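# Move one bottle from the tray into the crate's empty slot

## Task

Take one of the bottles off the tray and set it standing upright in the one empty slot of the crate, while the two remaining bottles stay upright on the tray; the task fails if the crate or the tray ends up tipped or shifted from where it was.

## Robot and tools

Robot: two Doosan M1013 arms, left_arm and right_arm, each ending in a Robotiq 140 two-finger gripper. The right gripper's fingers can fold at a hinge when pushed. A part held near the palm may be squeezed unevenly or slip, and a fingertip pushed into a surface folds easily. The left gripper's fingers stay rigid. For a firm, predictable grip, hold parts with the outer quarter of the pads. Calibrated base positions in metres: left_arm (-0.005, +0.460, +0.002), right_arm (-0.047, -0.711, +0.002), each with a tiny yaw.

Frame: all hand positions, orientations and velocities are in the scene frame. Its origin is at table-top height, halfway between the arms' nominal bases. +z points up, +x points out across the table, and left_arm is on the +y side. Printed hand poses can be off by a few centimetres, more so at long reach. Each gripper's fingers point along its own +z and close along its own y. end_effector_position is the point between the pads when they are shut. Fingertips stick out about 33 mm past it at gaps up to 40 mm, and about 9 mm when fully open.

Row layout: every command row has 18 plain numbers covering both arms, even if only one arm moves. First come left_arm's 6 joints, then its gripper position, force_limit and speed. Then come the same 9 numbers for right_arm. Joint order within an arm: wrist pitch, wrist roll, elbow, forearm roll, shoulder, waist. Each joint number is an absolute target angle in radians, in the same convention as the Joint positions line. Shoulder, forearm roll and wrist roll have their signs flipped relative to the URDF. Ranges in URDF sign: elbow -2.792 to 2.792, all others -6.283 to 6.283. A target more than 0.010 rad beyond a range end is refused.

Gripper numbers: all three are absolute settings from -1 to 1. position: +1 is 140 mm open, the pads touch near -0.8, and -1 closes until blocked. force_limit sets pad force on a slow close, from about 14 N at -1 through 40 N at 0 to 58 N at +1. speed sets finger speed from about 30 mm/s at -1 through 140 at 0 to 250 at +1. Faster closing grips harder. To leave a gripper unchanged, resend its last three numbers. To grip, send -1 and wait for object_status 2. The codes are: 0 moving, 1 blocked while opening, 2 blocked while closing (holding), 3 reached the target or pads met. position_measured is in counts: 3 is open, about 139 is 60 mm, 200 is 20 mm and 230 is closed. To tighten a grip, raise force_limit and change position slightly, for example from -1 to -0.98.

Tools:
- execute_actions(actions, cameras): actions is a list of actions. Each action has up to 15 rows, one per 1/30 s step, and a short action repeats its last row. An empty list returns state and all camera images.
- move(target, speed, blend, stop_force, zero, blocking, cameras): joint-space path to one row or a list of up to 15 rows. speed is 0.01 to 3.92 rad/s for the joint with the longest travel, default 0.5. blend is in rad and rounds corners. stop_force, 10 to 80 N, ends an arm's path on contact; pair it with a low speed. blocking=false returns early while the move continues. The result adds a move: line reading done, off_target, moving, held or fault.
- wait(seconds 0 to 10), stop() brakes a running move, and zoom_image(camera, region [x0,y0,x1,y1], at most 504 px each way).
- clear_fault(arm), read_manual(section), and finished_scene(scene) with the current scene number. Call nothing after finished_scene.

Cameras: cam_head_left, cam_head_right, cam_high, cam_low, cam_left_wrist and cam_right_wrist, all 672x504. Calibration is given with K and T_world_to_cam.

Results: end_effector_position (m), quaternion wxyz and velocities per arm. Joint positions, Joint velocities and Joint targets are listed per arm in the joint order above. Tool commands, joint torques, external joint torques, flange force (along the gripper's own axes, including held weight) and object_status are also reported. Wrist depth is a 7x7 grid of distances ahead of each wrist camera in mm, with '-' where there is no reading. Other lines include "joint sent to its limit", "joint command not followed" (a clearance check between the arms intervened), MOTOR HOT and fault lines.

What to avoid: a torque fault happens at joint load limits (wrist joints 42.7 N m), and a force fault when any outside force reaches 144 N. Either one stops the arm until clear_fault is called. Do not press past firm contact, as the arms are stiff. Do not let the arms touch each other or let a gripper close on the other arm. Do not drop or release moving bottles, and do not hit the table, crate or tray. Nothing may fall off the table. Avoid twisting a stiff grip or holding a heavy part far off centre. Knocking over the two bottles left on the tray, or tilting or sliding the crate or tray, spoils the result.

Each tool is called after "Request:" by a JSON object that holds its "name" and its "arguments".

## Session

Request:
{"name": "execute_actions", "arguments": {"actions": []}}

Scene clock: 0.00 s.
left_arm: end_effector_position=(+0.7761, +0.1861, +0.1696) position_measured=3 object_status=3 end_effector_quat_wxyz=(-0.044, -0.483, +0.861, -0.151) | right_arm: end_effector_position=(+0.5327, -0.4220, +0.1987) position_measured=3 object_status=3 end_effector_quat_wxyz=(+0.032, +0.534, -0.407, +0.741)
Joint names: [wrist pitch, wrist roll, elbow, forearm roll, shoulder, waist]
Joint positions: left_arm=[1.018 -3.576 1.548 0.327 -0.445 -0.228] | right_arm=[1.687 1.422 2.085 1.562 -0.599 0.953]
Joint velocities: within noise
Joint torques (N m): no reading
External joint torques (N m): no reading
Flange force (N): no reading
Wrist depth (mm): cam_left_wrist=[1255 329 - 141 172 164 200 / 1342 1359 - 181 177 262 259 / 1342 1286 - - 248 - - / 1412 138 1167 - - 136 121 / - 138 1199 - - - 104 / - 1403 1317 322 313 292 104 / - 1441 1325 1241 - 282 -] | cam_right_wrist=[2237 - - 2614 - - 2115 / - - - - - - - / 2259 - 3372 3421 - - 517 / 2195 134 - 2350 3323 565 131 / 100 125 - 2423 525 412 114 / - 2005 2041 510 410 333 284 / 1876 1939 1698 406 331 279 245]
Joint targets: left_arm=[1.018 -3.576 1.548 0.327 -0.445 -0.228] | right_arm=[1.687 1.422 2.085 1.562 -0.599 0.953]
Tool commands: left_gripper/position=+1.0 left_gripper/force_limit=+1.0 left_gripper/speed=+1.0 right_gripper/position=+1.0 right_gripper/force_limit=+1.0 right_gripper/speed=+1.0

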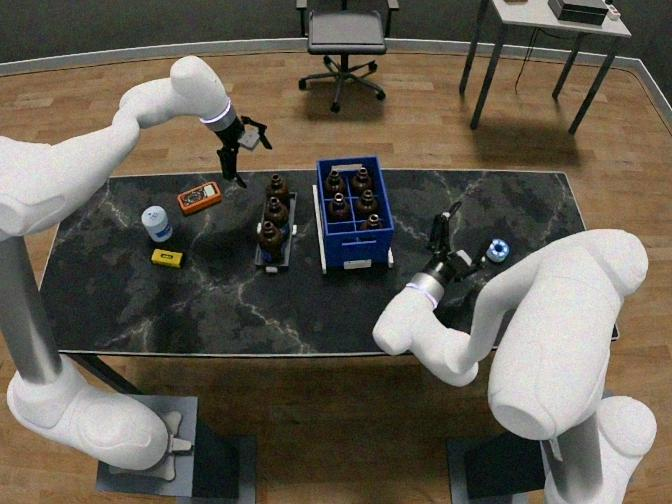

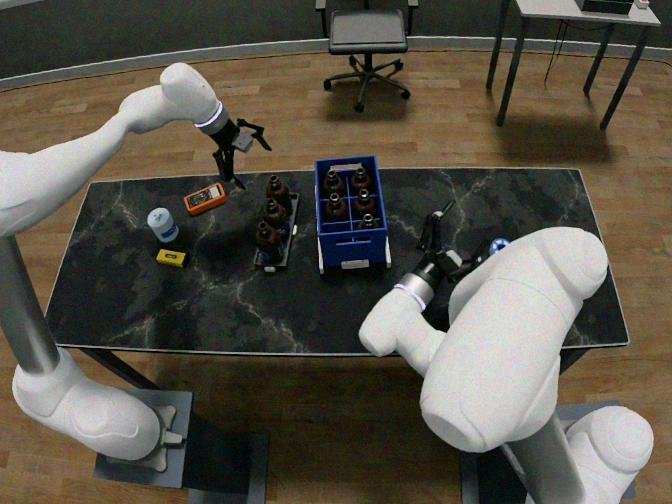

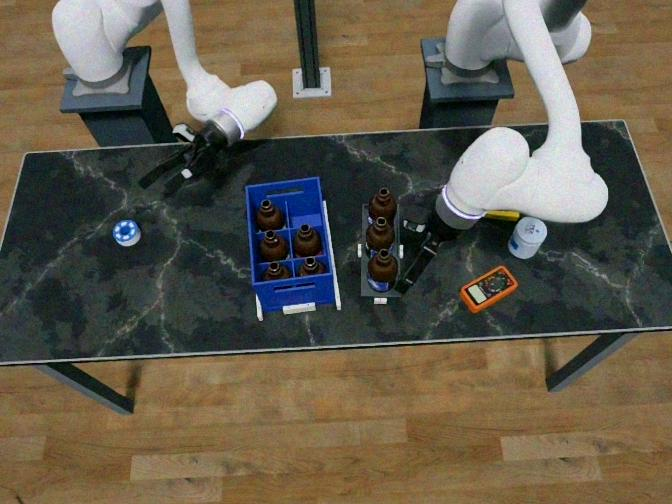

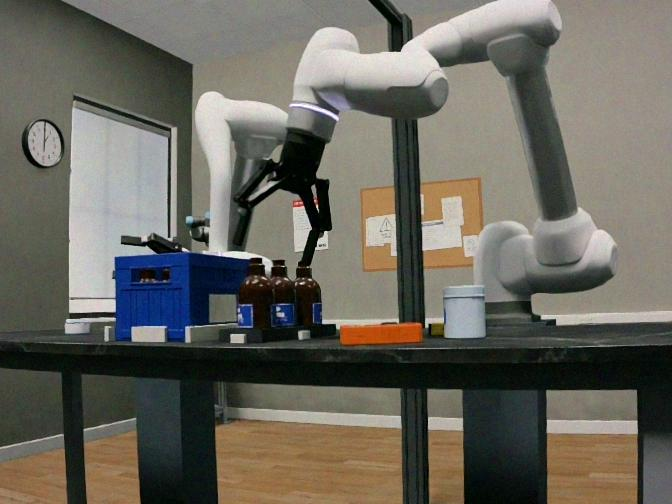

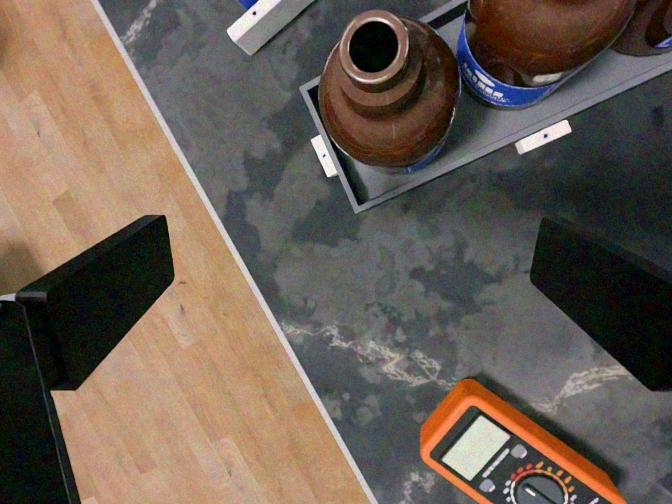

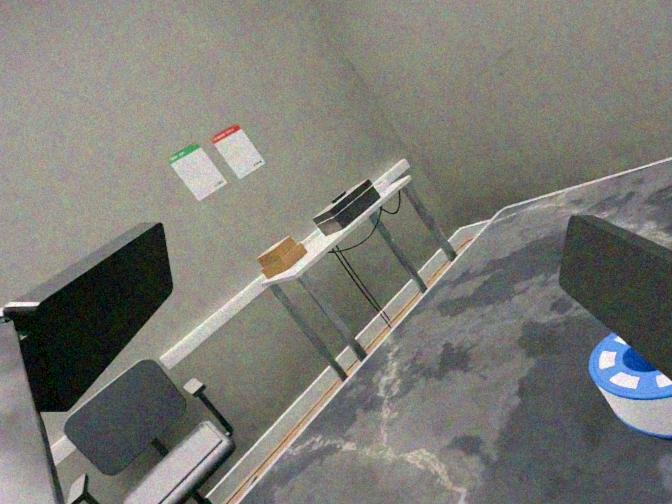

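Request:
{"name": "zoom_image", "arguments": {"camera": "cam_high", "region": [230, 160, 430, 320]}}

Request:
{"name": "zoom_image", "arguments": {"camera": "cam_head_left", "region": [230, 140, 420, 290]}}

Request:
{"name": "zoom_image", "arguments": {"camera": "cam_head_right", "region": [230, 140, 420, 290]}}

Request:
{"name": "zoom_image", "arguments": {"camera": "cam_low", "region": [90, 220, 350, 360]}}

Scaled by 2.520 from the camera's 672x504 image, which has a finer 960x720 frame.

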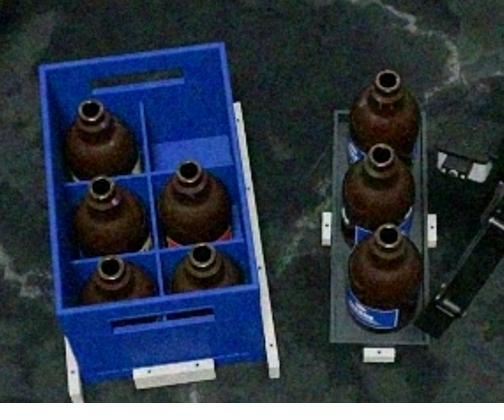

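Scaled by 2.653 from the camera's 672x504 image, which has a finer 960x720 frame.

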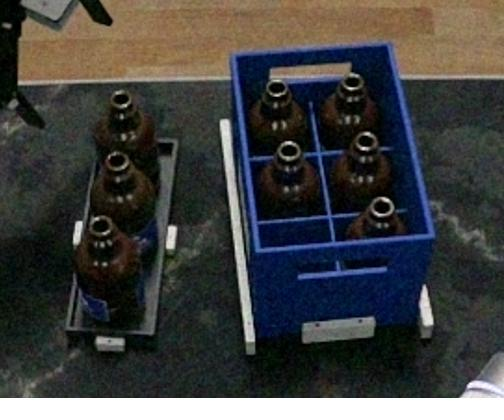

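Scaled by 2.653 from the camera's 672x504 image, which has a finer 960x720 frame.

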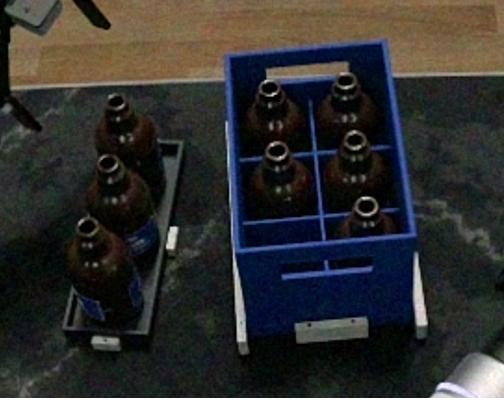

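Scaled by 1.938 from the camera's 672x504 image, which has a finer 960x720 frame.

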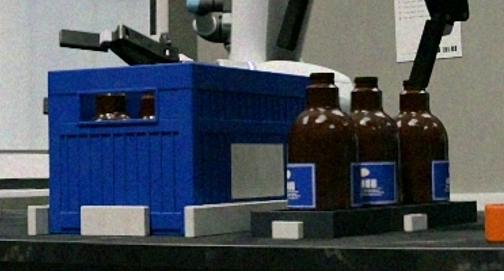

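Request:
{"name": "zoom_image", "arguments": {"camera": "cam_low", "region": [220, 245, 345, 345]}}

Request:
{"name": "zoom_image", "arguments": {"camera": "cam_high", "region": [235, 165, 345, 255]}}

Request:
{"name": "zoom_image", "arguments": {"camera": "cam_left_wrist", "region": [220, 0, 672, 230]}}

Scaled by 4.032 from the camera's 672x504 image, which has a finer 960x720 frame.

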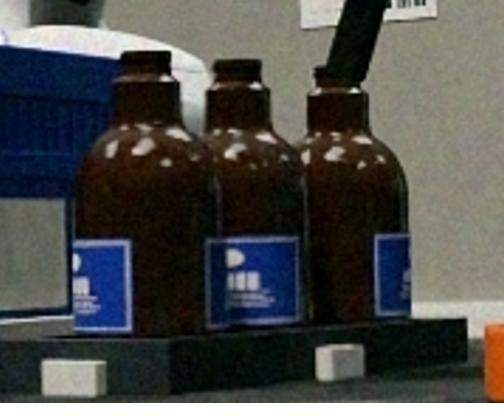

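Scaled by 4.582 from the camera's 672x504 image, which has a finer 960x720 frame.

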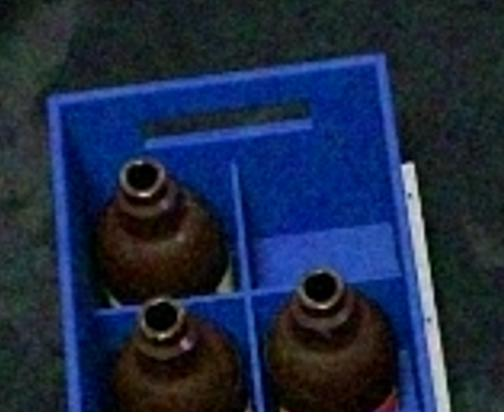

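Scaled by 1.115 from the camera's 672x504 image, which has a finer 960x720 frame.

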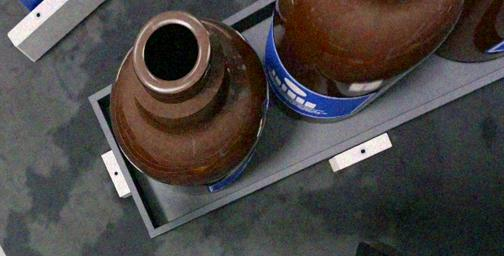

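Request:
{"name": "move", "arguments": {"target": [[1.018, -3.576, 1.548, 0.327, -0.152, -0.228, 1.0, 1.0, 1.0, 1.687, 1.422, 2.085, 1.562, -0.599, 0.953, 1.0, 1.0, 1.0], [1.418, -4.137, 1.571, 0.0, -0.152, -0.536, 1.0, 1.0, 1.0, 1.687, 1.422, 2.085, 1.562, -0.599, 0.953, 1.0, 1.0, 1.0]], "speed": 0.4, "blend": [0.1, 0], "cameras": ["all"]}}

Scene clock: 336.13 s.
left_arm: end_effector_position=(+0.5555, +0.1364, +0.3503) position_measured=3 object_status=3 end_effector_quat_wxyz=(+0.000, +0.000, +1.000, +0.000) | right_arm: end_effector_position=(+0.5328, -0.4218, +0.1986) position_measured=3 object_status=3 end_effector_quat_wxyz=(+0.031, +0.534, -0.407, +0.741)
Joint names: [wrist pitch, wrist roll, elbow, forearm roll, shoulder, waist]
Joint positions: left_arm=[1.418 -4.137 1.571 0 -0.152 -0.536] | right_arm=[1.687 1.422 2.085 1.562 -0.599 0.953]
Joint torques (N m): left_arm=[-0.21 -0.6 -42.96 -4.62 60.06 2.12] | right_arm=[2.67 0.57 -14.68 1.73 69.56 3.28]
External joint torques (N m): left_arm=[0.24 0.6 1.4 0.37 -2.88 -2.09] | right_arm=[-0.25 -0.54 0.04 -0.53 3.5 -3.7]
Flange force (N): left_arm=[0.5 -4.5 2.4] | right_arm=[5.3 0.3 6.4]
Wrist depth (mm): cam_left_wrist=[- - - - - - - / - - - - - - - / - - - 357 - - - / - 128 - 378 - 146 414 / - 338 439 410 - - 104 / - 433 1664 1512 2105 1677 100 / - 1626 1774 1664 1900 1690 -] | cam_right_wrist=[2374 2674 2983 4389 - - - / - - - - - - - / - - - 1749 3372 - 476 / - 134 - 1972 3472 587 131 / 100 125 2803 2674 509 407 114 / - 2005 2374 524 410 334 264 / 1939 1923 1762 407 330 280 246]
Joint targets: left_arm=[1.418 -4.137 1.571 0.000 -0.152 -0.536] | right_arm=[1.687 1.422 2.085 1.562 -0.599 0.953]
move: done
camera_calibration:
cam_left_wrist: T_world_to_cam=[[-0.0111103, 0.999692, 0.0222068, -0.136144], [0.936965, 0.0026514, 0.349414, -0.64077], [0.349248, 0.0246891, -0.936705, 0.273994], [0, 0, 0, 1]] pos_world=[0.503175, 0.131037, 0.483569]
cam_right_wrist: T_world_to_cam=[[-0.465431, -0.660182, -0.58952, 0.0976748], [0.150194, 0.597489, -0.787686, 0.332663], [0.872248, -0.455155, -0.178935, -0.477204], [0, 0, 0, 1]] pos_world=[0.411737, -0.351481, 0.234227]

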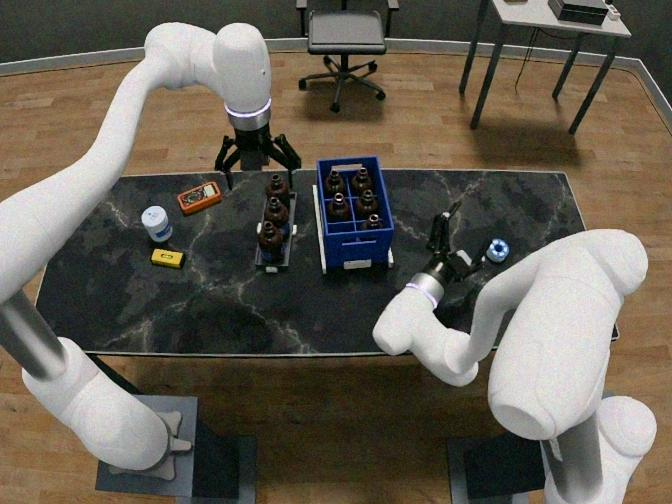

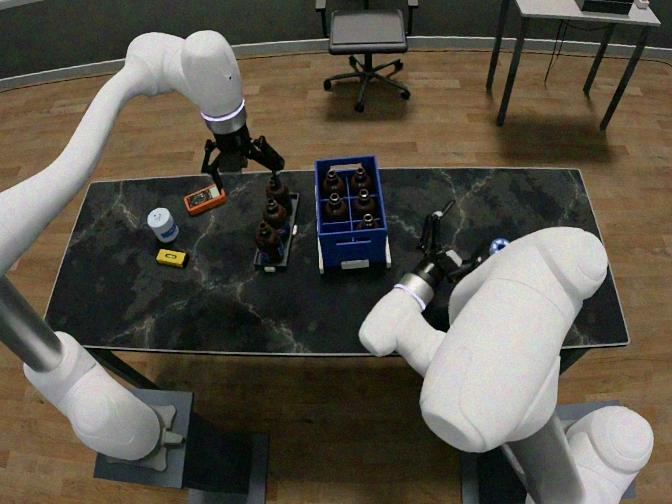

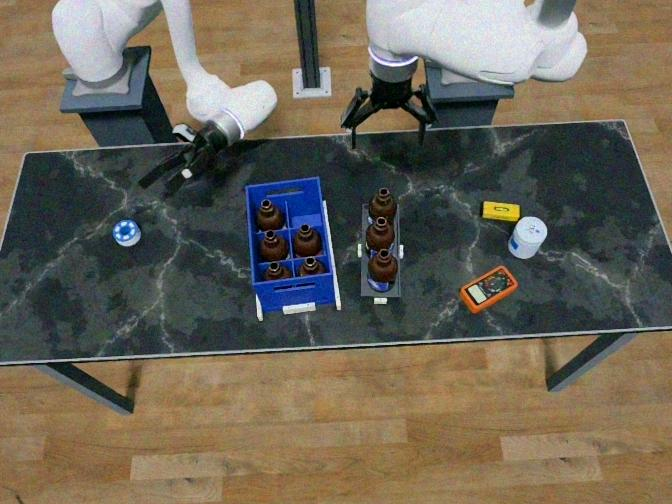

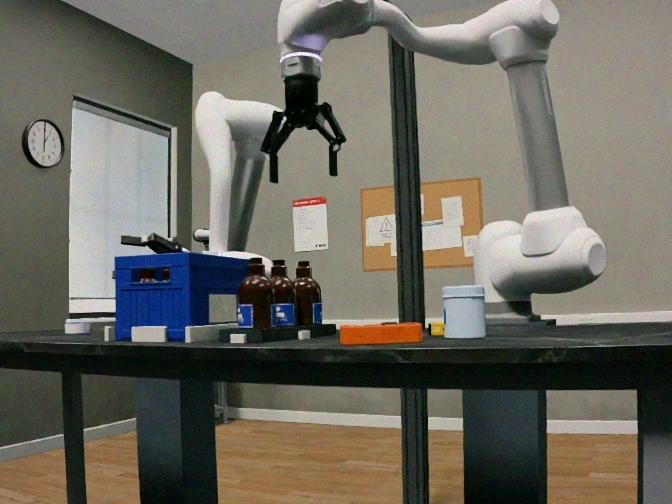

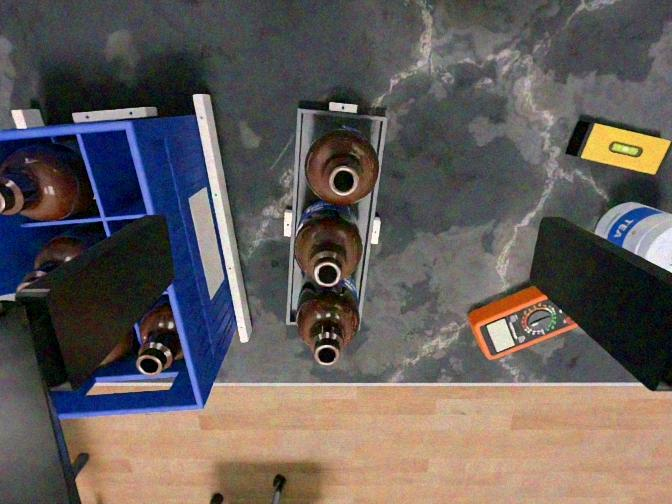

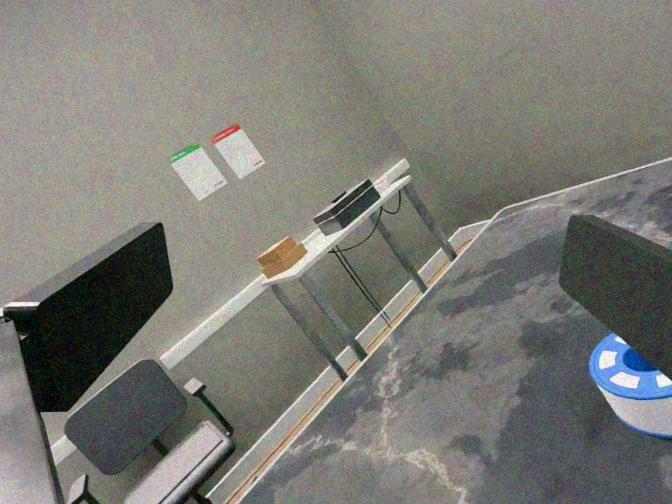

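Request:
{"name": "move", "arguments": {"target": [1.1802, -4.1513, 1.7471, 0.0, -0.2143, -0.5201, 0.2, -1.0, -0.5, 1.687, 1.422, 2.085, 1.562, -0.599, 0.953, 1.0, 1.0, 1.0], "speed": 0.25, "cameras": ["cam_left_wrist", "cam_low", "cam_high", "cam_head_left"]}}

Request:
{"name": "zoom_image", "arguments": {"camera": "cam_low", "region": [200, 180, 360, 345]}}

Request:
{"name": "zoom_image", "arguments": {"camera": "cam_left_wrist", "region": [220, 60, 500, 260]}}

Scene clock: 408.63 s.
left_arm: end_effector_position=(+0.5623, +0.1442, +0.2152) position_measured=104 object_status=3 end_effector_quat_wxyz=(+0.000, +0.000, +1.000, +0.000) | right_arm: end_effector_position=(+0.5328, -0.4218, +0.1986) position_measured=3 object_status=3 end_effector_quat_wxyz=(+0.031, +0.534, -0.407, +0.741)
Joint names: [wrist pitch, wrist roll, elbow, forearm roll, shoulder, waist]
Joint positions: left_arm=[1.18 -4.151 1.747 0 -0.214 -0.52] | right_arm=[1.687 1.422 2.085 1.562 -0.599 0.953]
Joint torques (N m): left_arm=[-0.37 -0.68 -39.79 -4.4 64.18 2.21] | right_arm=[2.66 0.57 -14.81 1.73 69.68 3.51]
External joint torques (N m): left_arm=[0.4 0.68 1.06 0.43 -4 -2.26] | right_arm=[-0.23 -0.54 0.11 -0.54 4.01 -3.32]
Flange force (N): left_arm=[-1.3 -5.9 3.0] | right_arm=[6.4 0.3 5.9]
Wrist depth (mm): cam_left_wrist=[- - 302 300 301 - - / 243 - - 320 - - - / 235 - - 224 341 - 349 / - - 139 259 - 115 - / - 80 121 256 402 - 88 / - - - 282 - - - / - - 1639 1639 1677 - -] | cam_right_wrist=[- - - - 2326 - - / - 2398 - - - - - / 2237 2501 2705 1988 4308 - 520 / - 134 2134 2908 2096 147 131 / 100 134 - 2983 544 398 114 / - 2077 2705 519 408 333 291 / 1972 1972 1762 408 332 280 245]
Joint targets: left_arm=[1.180 -4.151 1.747 0.000 -0.214 -0.520] | right_arm=[1.687 1.422 2.085 1.562 -0.599 0.953]
move: done
camera_calibration:
cam_left_wrist: T_world_to_cam=[[-0.0125998, 0.999668, 0.0224937, -0.140104], [0.93711, 0.00395816, 0.349012, -0.600197], [0.348807, 0.0254765, -0.936848, 0.145106], [0, 0, 0, 1]] pos_world=[0.510071, 0.138736, 0.34857]
Images, in order (width x height): cam_head_left 672x504, cam_high 672x504, cam_low 672x504, cam_left_wrist 672x504.

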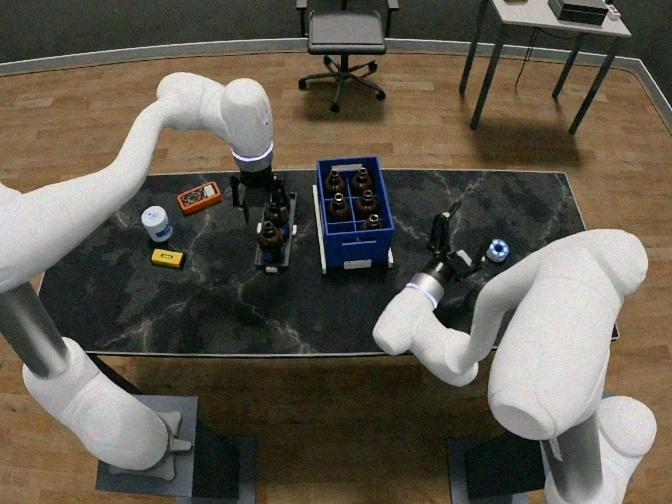

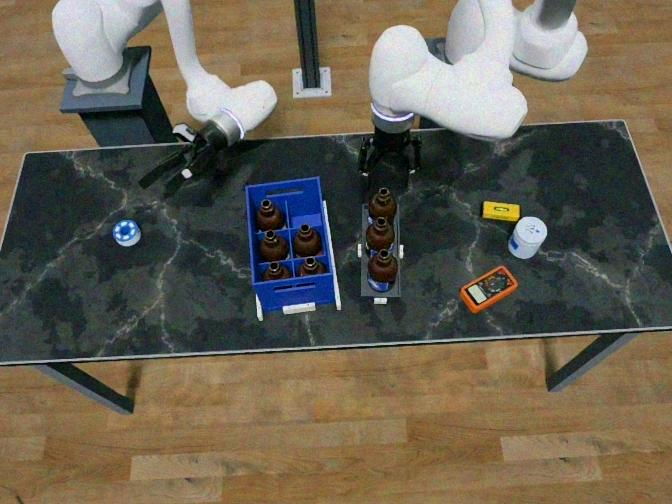

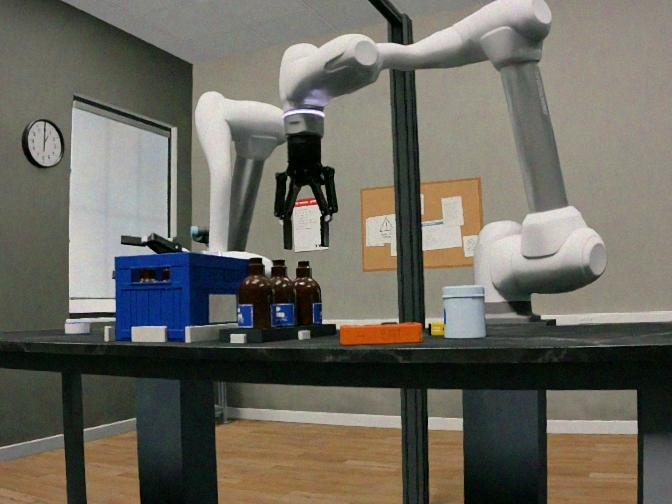

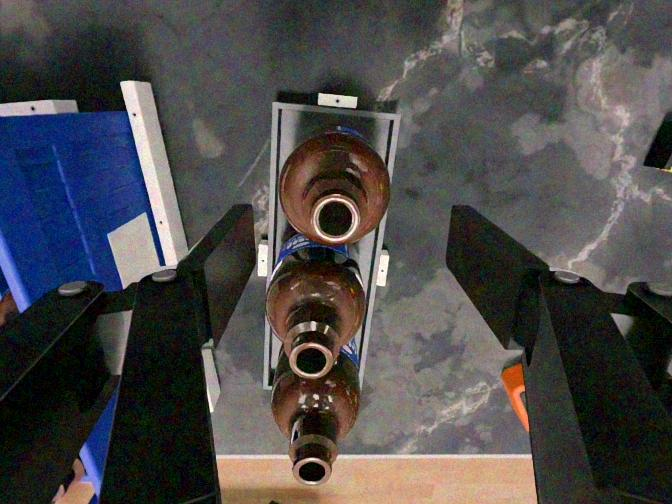

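Scaled by 3.055 from the camera's 672x504 image, which has a finer 960x720 frame.

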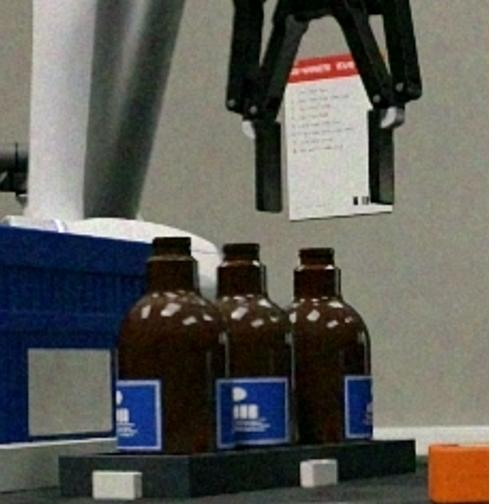

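Scaled by 1.800 from the camera's 672x504 image, which has a finer 960x720 frame.

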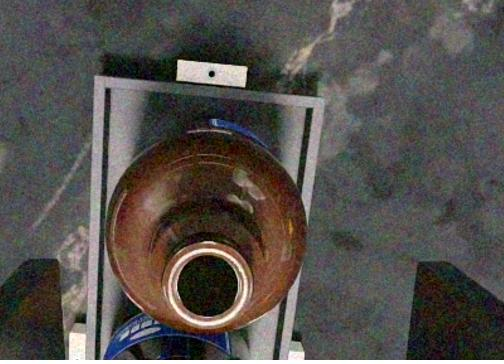

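Request:
{"name": "move", "arguments": {"target": [1.0875, -4.1473, 1.8012, 0.0, -0.2529, -0.5241, 0.2, -1.0, -0.5, 1.687, 1.422, 2.085, 1.562, -0.599, 0.953, 1.0, 1.0, 1.0], "speed": 0.08, "cameras": ["cam_left_wrist", "cam_low", "cam_high", "cam_head_left"]}}

Request:
{"name": "zoom_image", "arguments": {"camera": "cam_low", "region": [200, 180, 360, 345]}}

Request:
{"name": "zoom_image", "arguments": {"camera": "cam_head_left", "region": [220, 150, 320, 280]}}

Request:
{"name": "zoom_image", "arguments": {"camera": "cam_high", "region": [330, 120, 450, 260]}}

Scene clock: 466.63 s.
left_arm: end_effector_position=(+0.5622, +0.1412, +0.1628) position_measured=104 object_status=3 end_effector_quat_wxyz=(+0.000, +0.000, +1.000, +0.000) | right_arm: end_effector_position=(+0.5328, -0.4218, +0.1986) position_measured=3 object_status=3 end_effector_quat_wxyz=(+0.031, +0.534, -0.407, +0.741)
Joint names: [wrist pitch, wrist roll, elbow, forearm roll, shoulder, waist]
Joint positions: left_arm=[1.088 -4.147 1.801 0 -0.253 -0.524] | right_arm=[1.687 1.422 2.085 1.562 -0.599 0.953]
Joint torques (N m): left_arm=[-0.33 -0.66 -38.37 -4.17 66.16 2.36] | right_arm=[2.69 0.57 -14.87 1.73 69.27 3.57]
External joint torques (N m): left_arm=[0.36 0.66 1.14 0.36 -3.07 -2.33] | right_arm=[-0.25 -0.54 0.14 -0.52 4.41 -3.69]
Flange force (N): left_arm=[0.3 -5.1 2.9] | right_arm=[7.1 0.3 6.7]
Wrist depth (mm): cam_left_wrist=[254 259 256 - 258 - - / - 260 272 268 - - - / - 266 - 178 - - - / 212 269 139 146 184 109 308 / - 80 210 212 - - 88 / - - 361 187 358 - - / - - 388 229 - - -] | cam_right_wrist=[- - - 2674 - - - / - - - - - - - / 3943 - 3525 3752 3102 - - / 2259 144 2705 2174 2195 565 131 / 100 125 - 3102 525 420 114 / - 1988 - 526 409 335 252 / 1939 1923 1723 407 331 280 245]
Joint targets: left_arm=[1.087 -4.147 1.801 0.000 -0.253 -0.524] | right_arm=[1.687 1.422 2.085 1.562 -0.599 0.953]
move: done
camera_calibration:
cam_left_wrist: T_world_to_cam=[[-0.012599, 0.999668, 0.022494, -0.135926], [0.93711, 0.00395729, 0.349012, -0.581768], [0.348807, 0.0254765, -0.936848, 0.0960332], [0, 0, 0, 1]] pos_world=[0.509971, 0.135736, 0.29607]
Images, in order (width x height): cam_head_left 672x504, cam_high 672x504, cam_low 672x504, cam_left_wrist 672x504.

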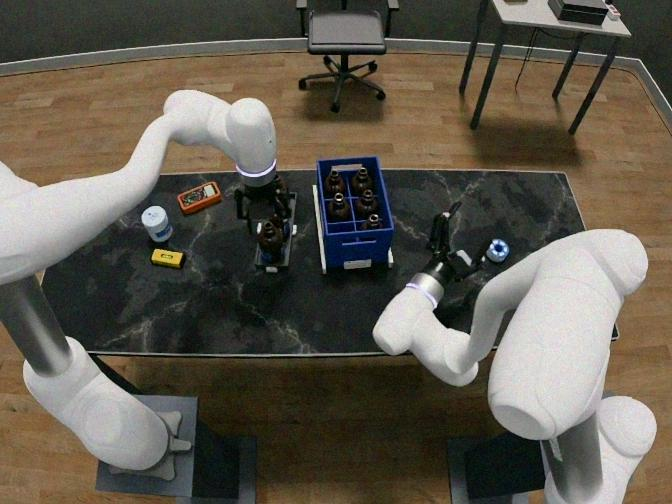

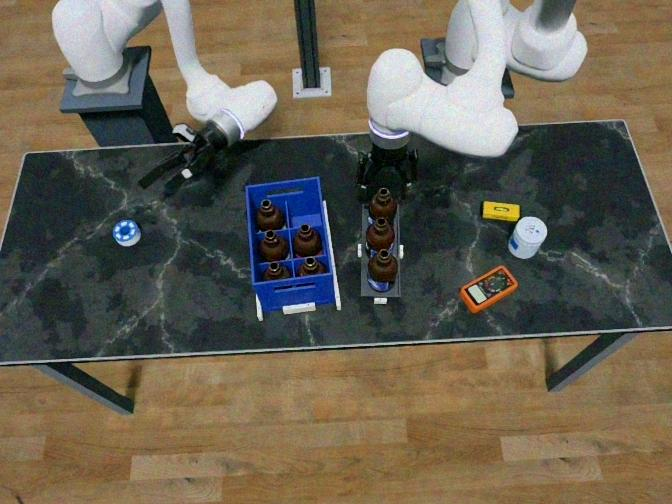

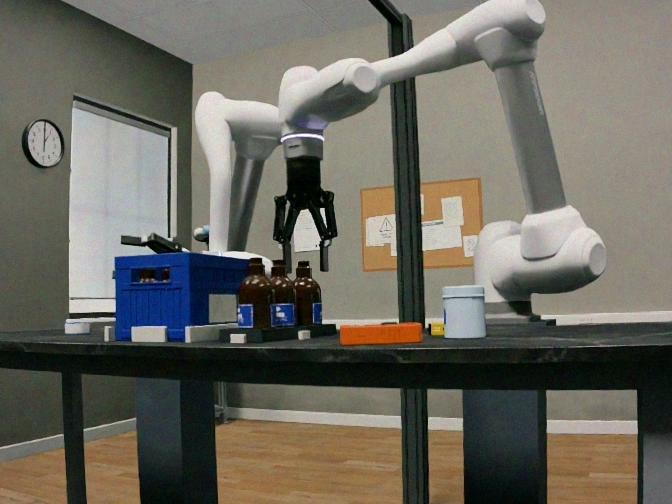

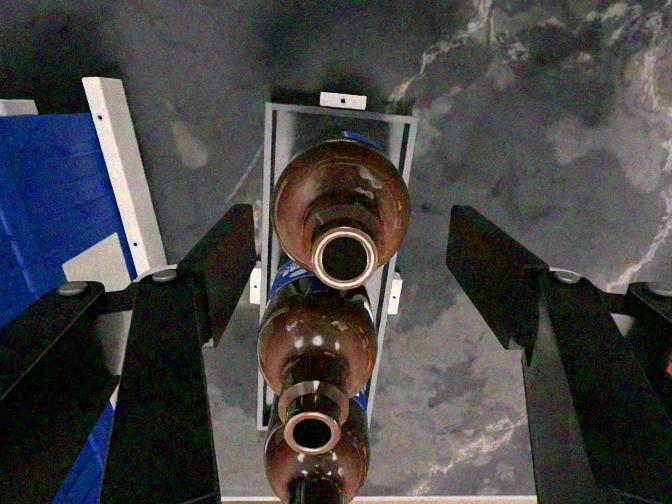

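Scaled by 3.055 from the camera's 672x504 image, which has a finer 960x720 frame.

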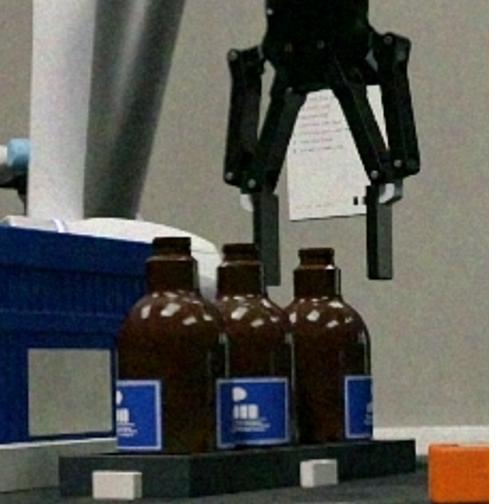

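Scaled by 3.877 from the camera's 672x504 image, which has a finer 960x720 frame.

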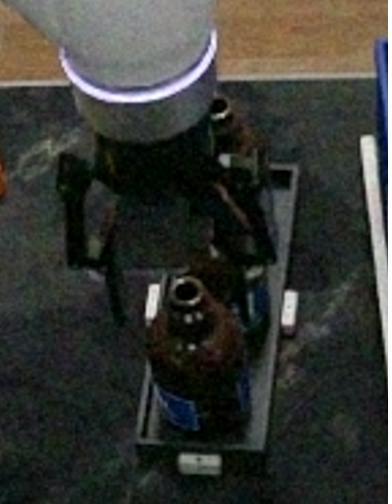

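Scaled by 3.600 from the camera's 672x504 image, which has a finer 960x720 frame.

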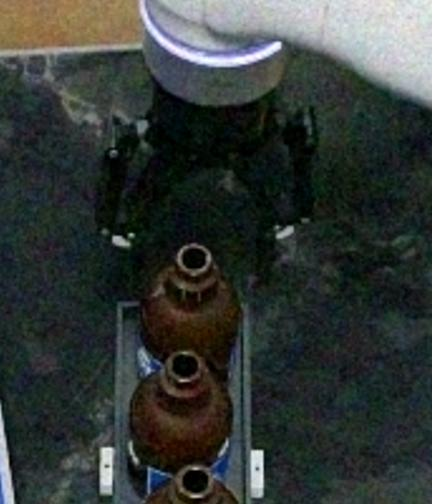

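Request:
{"name": "move", "arguments": {"target": [1.0884, -4.1451, 1.7974, 0.0, -0.2558, -0.5263, 0.2, -1.0, -0.5, 1.687, 1.422, 2.085, 1.562, -0.599, 0.953, 1.0, 1.0, 1.0], "speed": 0.05, "cameras": ["cam_left_wrist", "cam_low"]}}

Request:
{"name": "zoom_image", "arguments": {"camera": "cam_low", "region": [240, 210, 360, 330]}}

Request:
{"name": "zoom_image", "arguments": {"camera": "cam_left_wrist", "region": [220, 140, 480, 360]}}

Scene clock: 512.13 s.
left_arm: end_effector_position=(+0.5632, +0.1389, +0.1627) position_measured=104 object_status=3 end_effector_quat_wxyz=(+0.000, +0.000, +1.000, +0.000) | right_arm: end_effector_position=(+0.5328, -0.4218, +0.1986) position_measured=3 object_status=3 end_effector_quat_wxyz=(+0.031, +0.534, -0.407, +0.741)
Joint names: [wrist pitch, wrist roll, elbow, forearm roll, shoulder, waist]
Joint positions: left_arm=[1.088 -4.145 1.797 0 -0.256 -0.526] | right_arm=[1.687 1.422 2.085 1.562 -0.599 0.953]
Joint torques (N m): left_arm=[-0.24 -0.67 -38.19 -4.23 66.31 2.37] | right_arm=[2.67 0.58 -14.77 1.71 69.72 3.28]
External joint torques (N m): left_arm=[0.27 0.67 1 0.42 -3.12 -2.27] | right_arm=[-0.23 -0.55 0.07 -0.52 3.92 -3.29]
Flange force (N): left_arm=[0.0 -5.2 2.9] | right_arm=[6.2 0.3 5.9]
Wrist depth (mm): cam_left_wrist=[- - 261 - - 263 - / - 250 273 - 268 268 - / - 270 290 177 - - - / 214 264 139 152 156 109 - / - - 122 - - - 88 / - - - 186 370 - - / - - - 234 - - -] | cam_right_wrist=[- - - - - - - / - 2737 3472 3277 - - - / - - 3372 2556 - - 514 / 2195 133 - 3102 3187 522 114 / 100 144 2837 3187 524 413 114 / 1876 2005 2585 497 409 333 288 / 1861 1939 1698 400 332 280 245]
Joint targets: left_arm=[1.088 -4.145 1.797 0.000 -0.256 -0.526] | right_arm=[1.687 1.422 2.085 1.562 -0.599 0.953]
move: done
camera_calibration:
cam_left_wrist: T_world_to_cam=[[-0.012598, 0.999668, 0.0224951, -0.133614], [0.937143, 0.00395838, 0.348924, -0.582558], [0.348719, 0.0254769, -0.936881, 0.0957384], [0, 0, 0, 1]] pos_world=[0.510871, 0.133436, 0.29597]
Images, in order (width x height): cam_low 672x504, cam_left_wrist 672x504.

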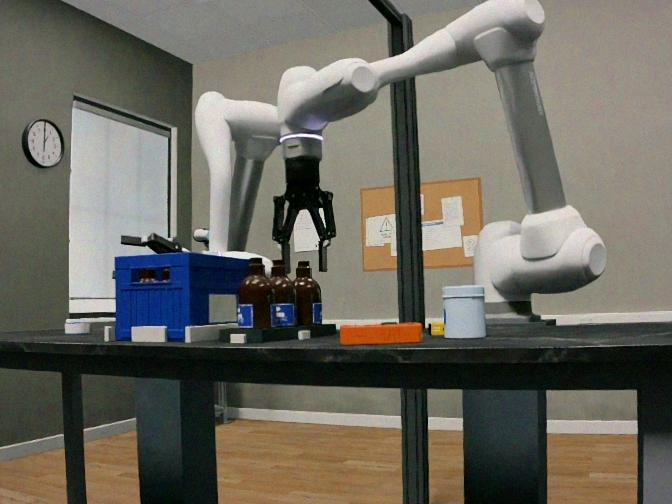

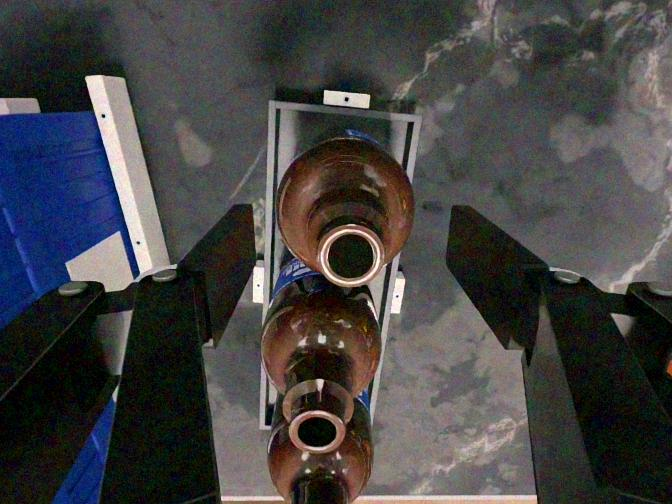

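Scaled by 4.200 from the camera's 672x504 image, which has a finer 960x720 frame.

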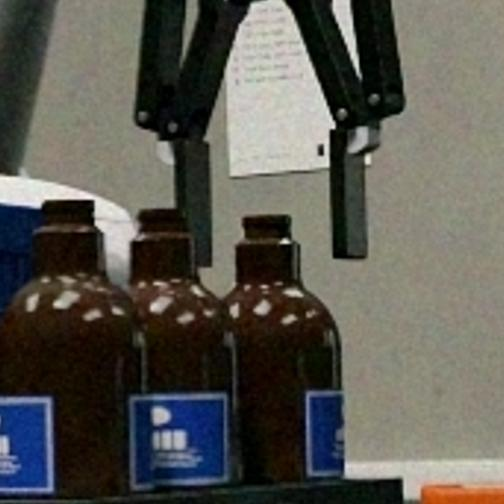

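Scaled by 1.938 from the camera's 672x504 image, which has a finer 960x720 frame.

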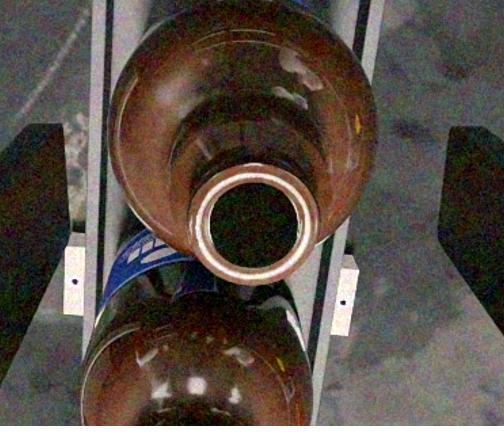

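Request:
{"name": "move", "arguments": {"target": [1.0884, -4.1451, 1.7974, 0.0, -0.2558, -0.5263, -1.0, -0.05, -1.0, 1.687, 1.422, 2.085, 1.562, -0.599, 0.953, 1.0, 1.0, 1.0], "speed": 0.05, "cameras": ["cam_left_wrist", "cam_low"]}}

Request:
{"name": "zoom_image", "arguments": {"camera": "cam_low", "region": [240, 210, 360, 330]}}

Request:
{"name": "zoom_image", "arguments": {"camera": "cam_left_wrist", "region": [220, 140, 480, 360]}}

Scene clock: 526.20 s.
left_arm: end_effector_position=(+0.5632, +0.1389, +0.1627) position_measured=180 object_status=0 end_effector_quat_wxyz=(+0.000, +0.000, +1.000, +0.000) | right_arm: end_effector_position=(+0.5328, -0.4218, +0.1986) position_measured=3 object_status=3 end_effector_quat_wxyz=(+0.031, +0.534, -0.407, +0.741)
Joint names: [wrist pitch, wrist roll, elbow, forearm roll, shoulder, waist]
Joint positions: left_arm=[1.088 -4.145 1.797 0 -0.256 -0.526] | right_arm=[1.687 1.422 2.085 1.562 -0.599 0.953]
Joint torques (N m): left_arm=[0.31 -0.72 -36.03 -5.02 64.39 4.11] | right_arm=[2.69 0.59 -14.76 1.73 69.8 3.71]
External joint torques (N m): left_arm=[-0.29 0.72 -1.23 1.21 -1.02 -4.1] | right_arm=[-0.25 -0.56 0.1 -0.54 3.95 -3.96]
Flange force (N): left_arm=[0.7 -8.1 0.1] | right_arm=[6.1 0.4 7.0]
Wrist depth (mm): cam_left_wrist=[- - - 263 - - - / - 269 - - - - - / - 284 281 174 - - - / 221 277 - 141 115 - 313 / - - - 219 - 76 - / - - - - - - - / - - - 236 - - -] | cam_right_wrist=[2398 2769 - 3231 - - - / 2174 2585 2908 3187 - - - / 2705 - 4389 - - 670 561 / - 134 2872 2259 2449 593 132 / 100 125 2398 2945 515 388 119 / - 2059 2529 517 408 333 271 / 1876 1955 1762 408 330 280 245]
Joint targets: left_arm=[1.088 -4.145 1.797 0.000 -0.256 -0.526] | right_arm=[1.687 1.422 2.085 1.562 -0.599 0.953]
move: done
camera_calibration:
cam_left_wrist: T_world_to_cam=[[-0.0125998, 0.999668, 0.0224937, -0.133613], [0.93711, 0.00395816, 0.349012, -0.582696], [0.348807, 0.0254765, -0.936848, 0.095743], [0, 0, 0, 1]] pos_world=[0.510971, 0.133436, 0.29607]
Images, in order (width x height): cam_low 672x504, cam_left_wrist 672x504.

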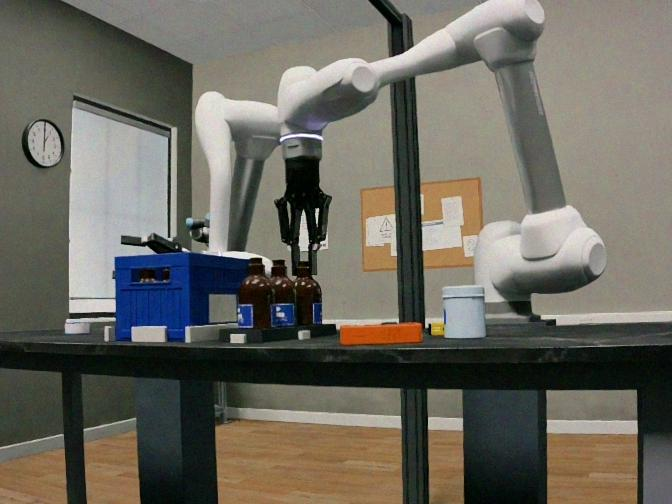

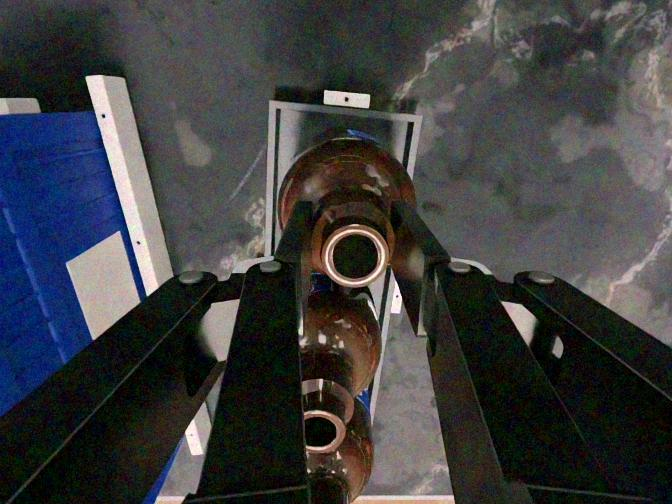

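Scaled by 4.200 from the camera's 672x504 image, which has a finer 960x720 frame.

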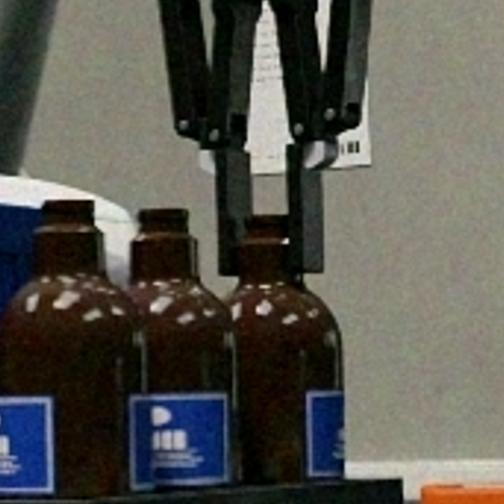

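Scaled by 1.938 from the camera's 672x504 image, which has a finer 960x720 frame.

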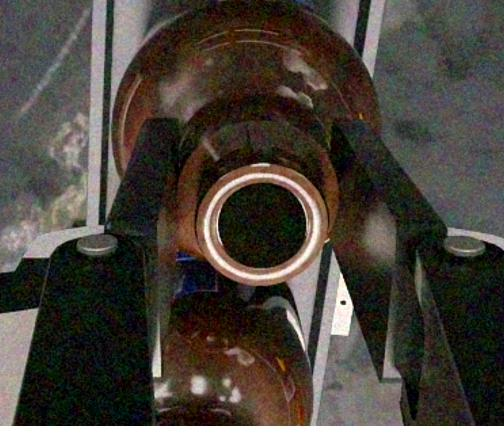

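Request:
{"name": "wait", "arguments": {"seconds": 0.5}}

Scene clock: 532.67 s.
left_arm: end_effector_position=(+0.5632, +0.1389, +0.1627) position_measured=180 object_status=2 end_effector_quat_wxyz=(+0.000, +0.000, +1.000, +0.000) | right_arm: end_effector_position=(+0.5328, -0.4218, +0.1986) position_measured=3 object_status=3 end_effector_quat_wxyz=(+0.031, +0.534, -0.407, +0.741)
Joint names: [wrist pitch, wrist roll, elbow, forearm roll, shoulder, waist]
Joint positions: left_arm=[1.088 -4.145 1.797 0 -0.256 -0.526] | right_arm=[1.687 1.422 2.085 1.562 -0.599 0.953]
Joint torques (N m): left_arm=[0.29 -0.63 -35.94 -5.05 64.12 3.83] | right_arm=[2.66 0.59 -14.7 1.74 69.52 3.53]
External joint torques (N m): left_arm=[-0.26 0.63 -1.51 1.22 -0.18 -3.75] | right_arm=[-0.23 -0.56 0.04 -0.56 3.85 -3.47]
Flange force (N): left_arm=[0.9 -7.2 -0.9] | right_arm=[6.0 0.3 6.1]
Wrist depth (mm): cam_left_wrist=[- 261 - - 257 - - / - 256 276 - - 277 - / - 284 287 175 - 302 - / 224 271 307 141 136 - - / - - - 216 - 76 - / - - - 182 - - - / - - - 235 - - -] | cam_right_wrist=[- - - - - - - / 2398 - 3693 - 3421 - - / 2398 2945 2529 - 2803 - 474 / - 134 2475 2350 2803 - 131 / 100 125 2614 - 485 413 114 / 1891 2077 - 510 410 334 282 / 1907 1923 1762 406 318 282 245]
Joint targets: left_arm=[1.088 -4.145 1.797 0.000 -0.256 -0.526] | right_arm=[1.687 1.422 2.085 1.562 -0.599 0.953]
Tool commands: left_gripper/position=-1.0 left_gripper/force_limit=-0.05 left_gripper/speed=-1.0 right_gripper/position=+1.0 right_gripper/force_limit=+1.0 right_gripper/speed=+1.0
wait: 0.50 s; at rest from the start

Request:
{"name": "move", "arguments": {"target": [1.1239, -4.1451, 1.7767, 0.0, -0.2410, -0.5263, -1.0, -0.05, -1.0, 1.687, 1.422, 2.085, 1.562, -0.599, 0.953, 1.0, 1.0, 1.0], "speed": 0.05, "cameras": ["cam_left_wrist", "cam_low"]}}

Request:
{"name": "zoom_image", "arguments": {"camera": "cam_low", "region": [240, 210, 360, 330]}}

Scene clock: 600.80 s.
left_arm: end_effector_position=(+0.5632, +0.1389, +0.1827) position_measured=180 object_status=2 end_effector_quat_wxyz=(+0.000, +0.000, +1.000, +0.000) | right_arm: end_effector_position=(+0.5328, -0.4218, +0.1986) position_measured=3 object_status=3 end_effector_quat_wxyz=(+0.031, +0.534, -0.407, +0.741)
Joint names: [wrist pitch, wrist roll, elbow, forearm roll, shoulder, waist]
Joint positions: left_arm=[1.124 -4.145 1.777 0 -0.241 -0.526] | right_arm=[1.687 1.422 2.085 1.562 -0.599 0.953]
Joint torques (N m): left_arm=[-0.21 -0.72 -40.09 -4.18 67.54 2.4] | right_arm=[2.67 0.6 -14.75 1.7 69.79 3.57]
External joint torques (N m): left_arm=[0.24 0.72 2.29 0.31 -5.24 -2.48] | right_arm=[-0.24 -0.57 0.12 -0.51 3.43 -3.71]
Flange force (N): left_arm=[-0.4 -5.9 5.7] | right_arm=[5.2 0.5 6.5]
Wrist depth (mm): cam_left_wrist=[- 273 - - - 275 279 / - 286 291 285 - 294 292 / 228 289 - 174 - 307 - / - 282 - 141 114 - - / - - - 221 - 76 - / - - - - - - - / - - - - - - -] | cam_right_wrist=[- - - - - - - / - - 2674 - - - - / - 2449 2326 - 4653 - 522 / - 144 3061 1923 2259 565 131 / 100 144 2005 2983 532 414 114 / 1876 2041 2059 505 409 334 276 / 1861 1923 1749 387 331 280 245]
Joint targets: left_arm=[1.124 -4.145 1.777 0.000 -0.241 -0.526] | right_arm=[1.687 1.422 2.085 1.562 -0.599 0.953]
move: done
camera_calibration:
cam_left_wrist: T_world_to_cam=[[-0.0126338, 0.999665, 0.0225885, -0.134074], [0.937142, 0.00395928, 0.348925, -0.589537], [0.348718, 0.0255769, -0.936878, 0.114463], [0, 0, 0, 1]] pos_world=[0.510871, 0.133436, 0.31597]
Images, in order (width x height): cam_low 672x504, cam_left_wrist 672x504.

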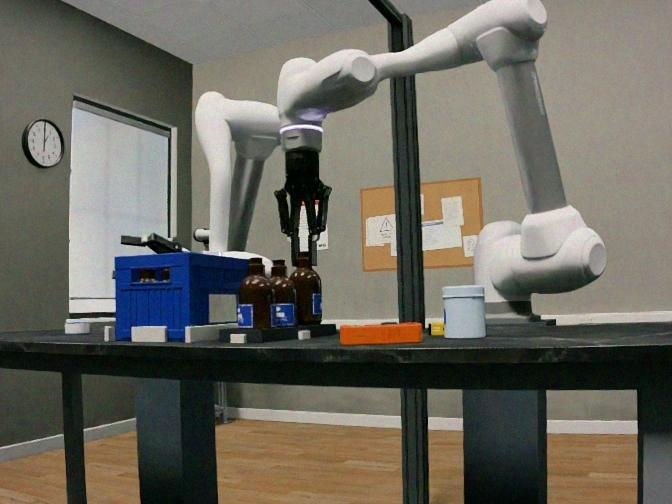

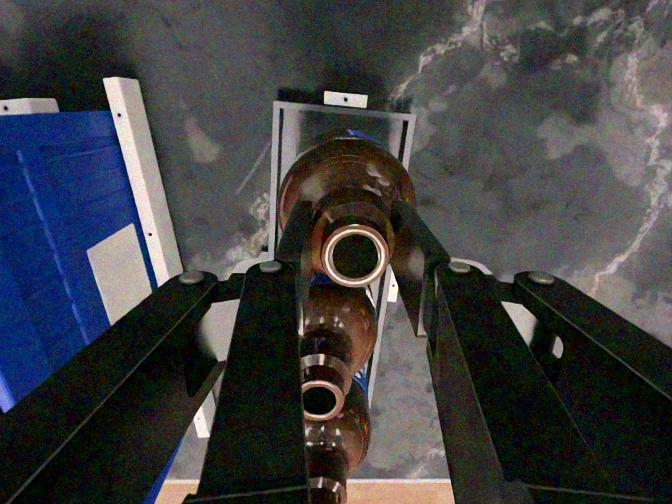

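Scaled by 4.200 from the camera's 672x504 image, which has a finer 960x720 frame.

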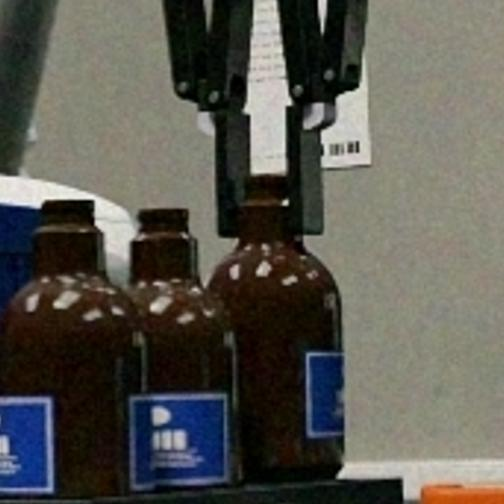

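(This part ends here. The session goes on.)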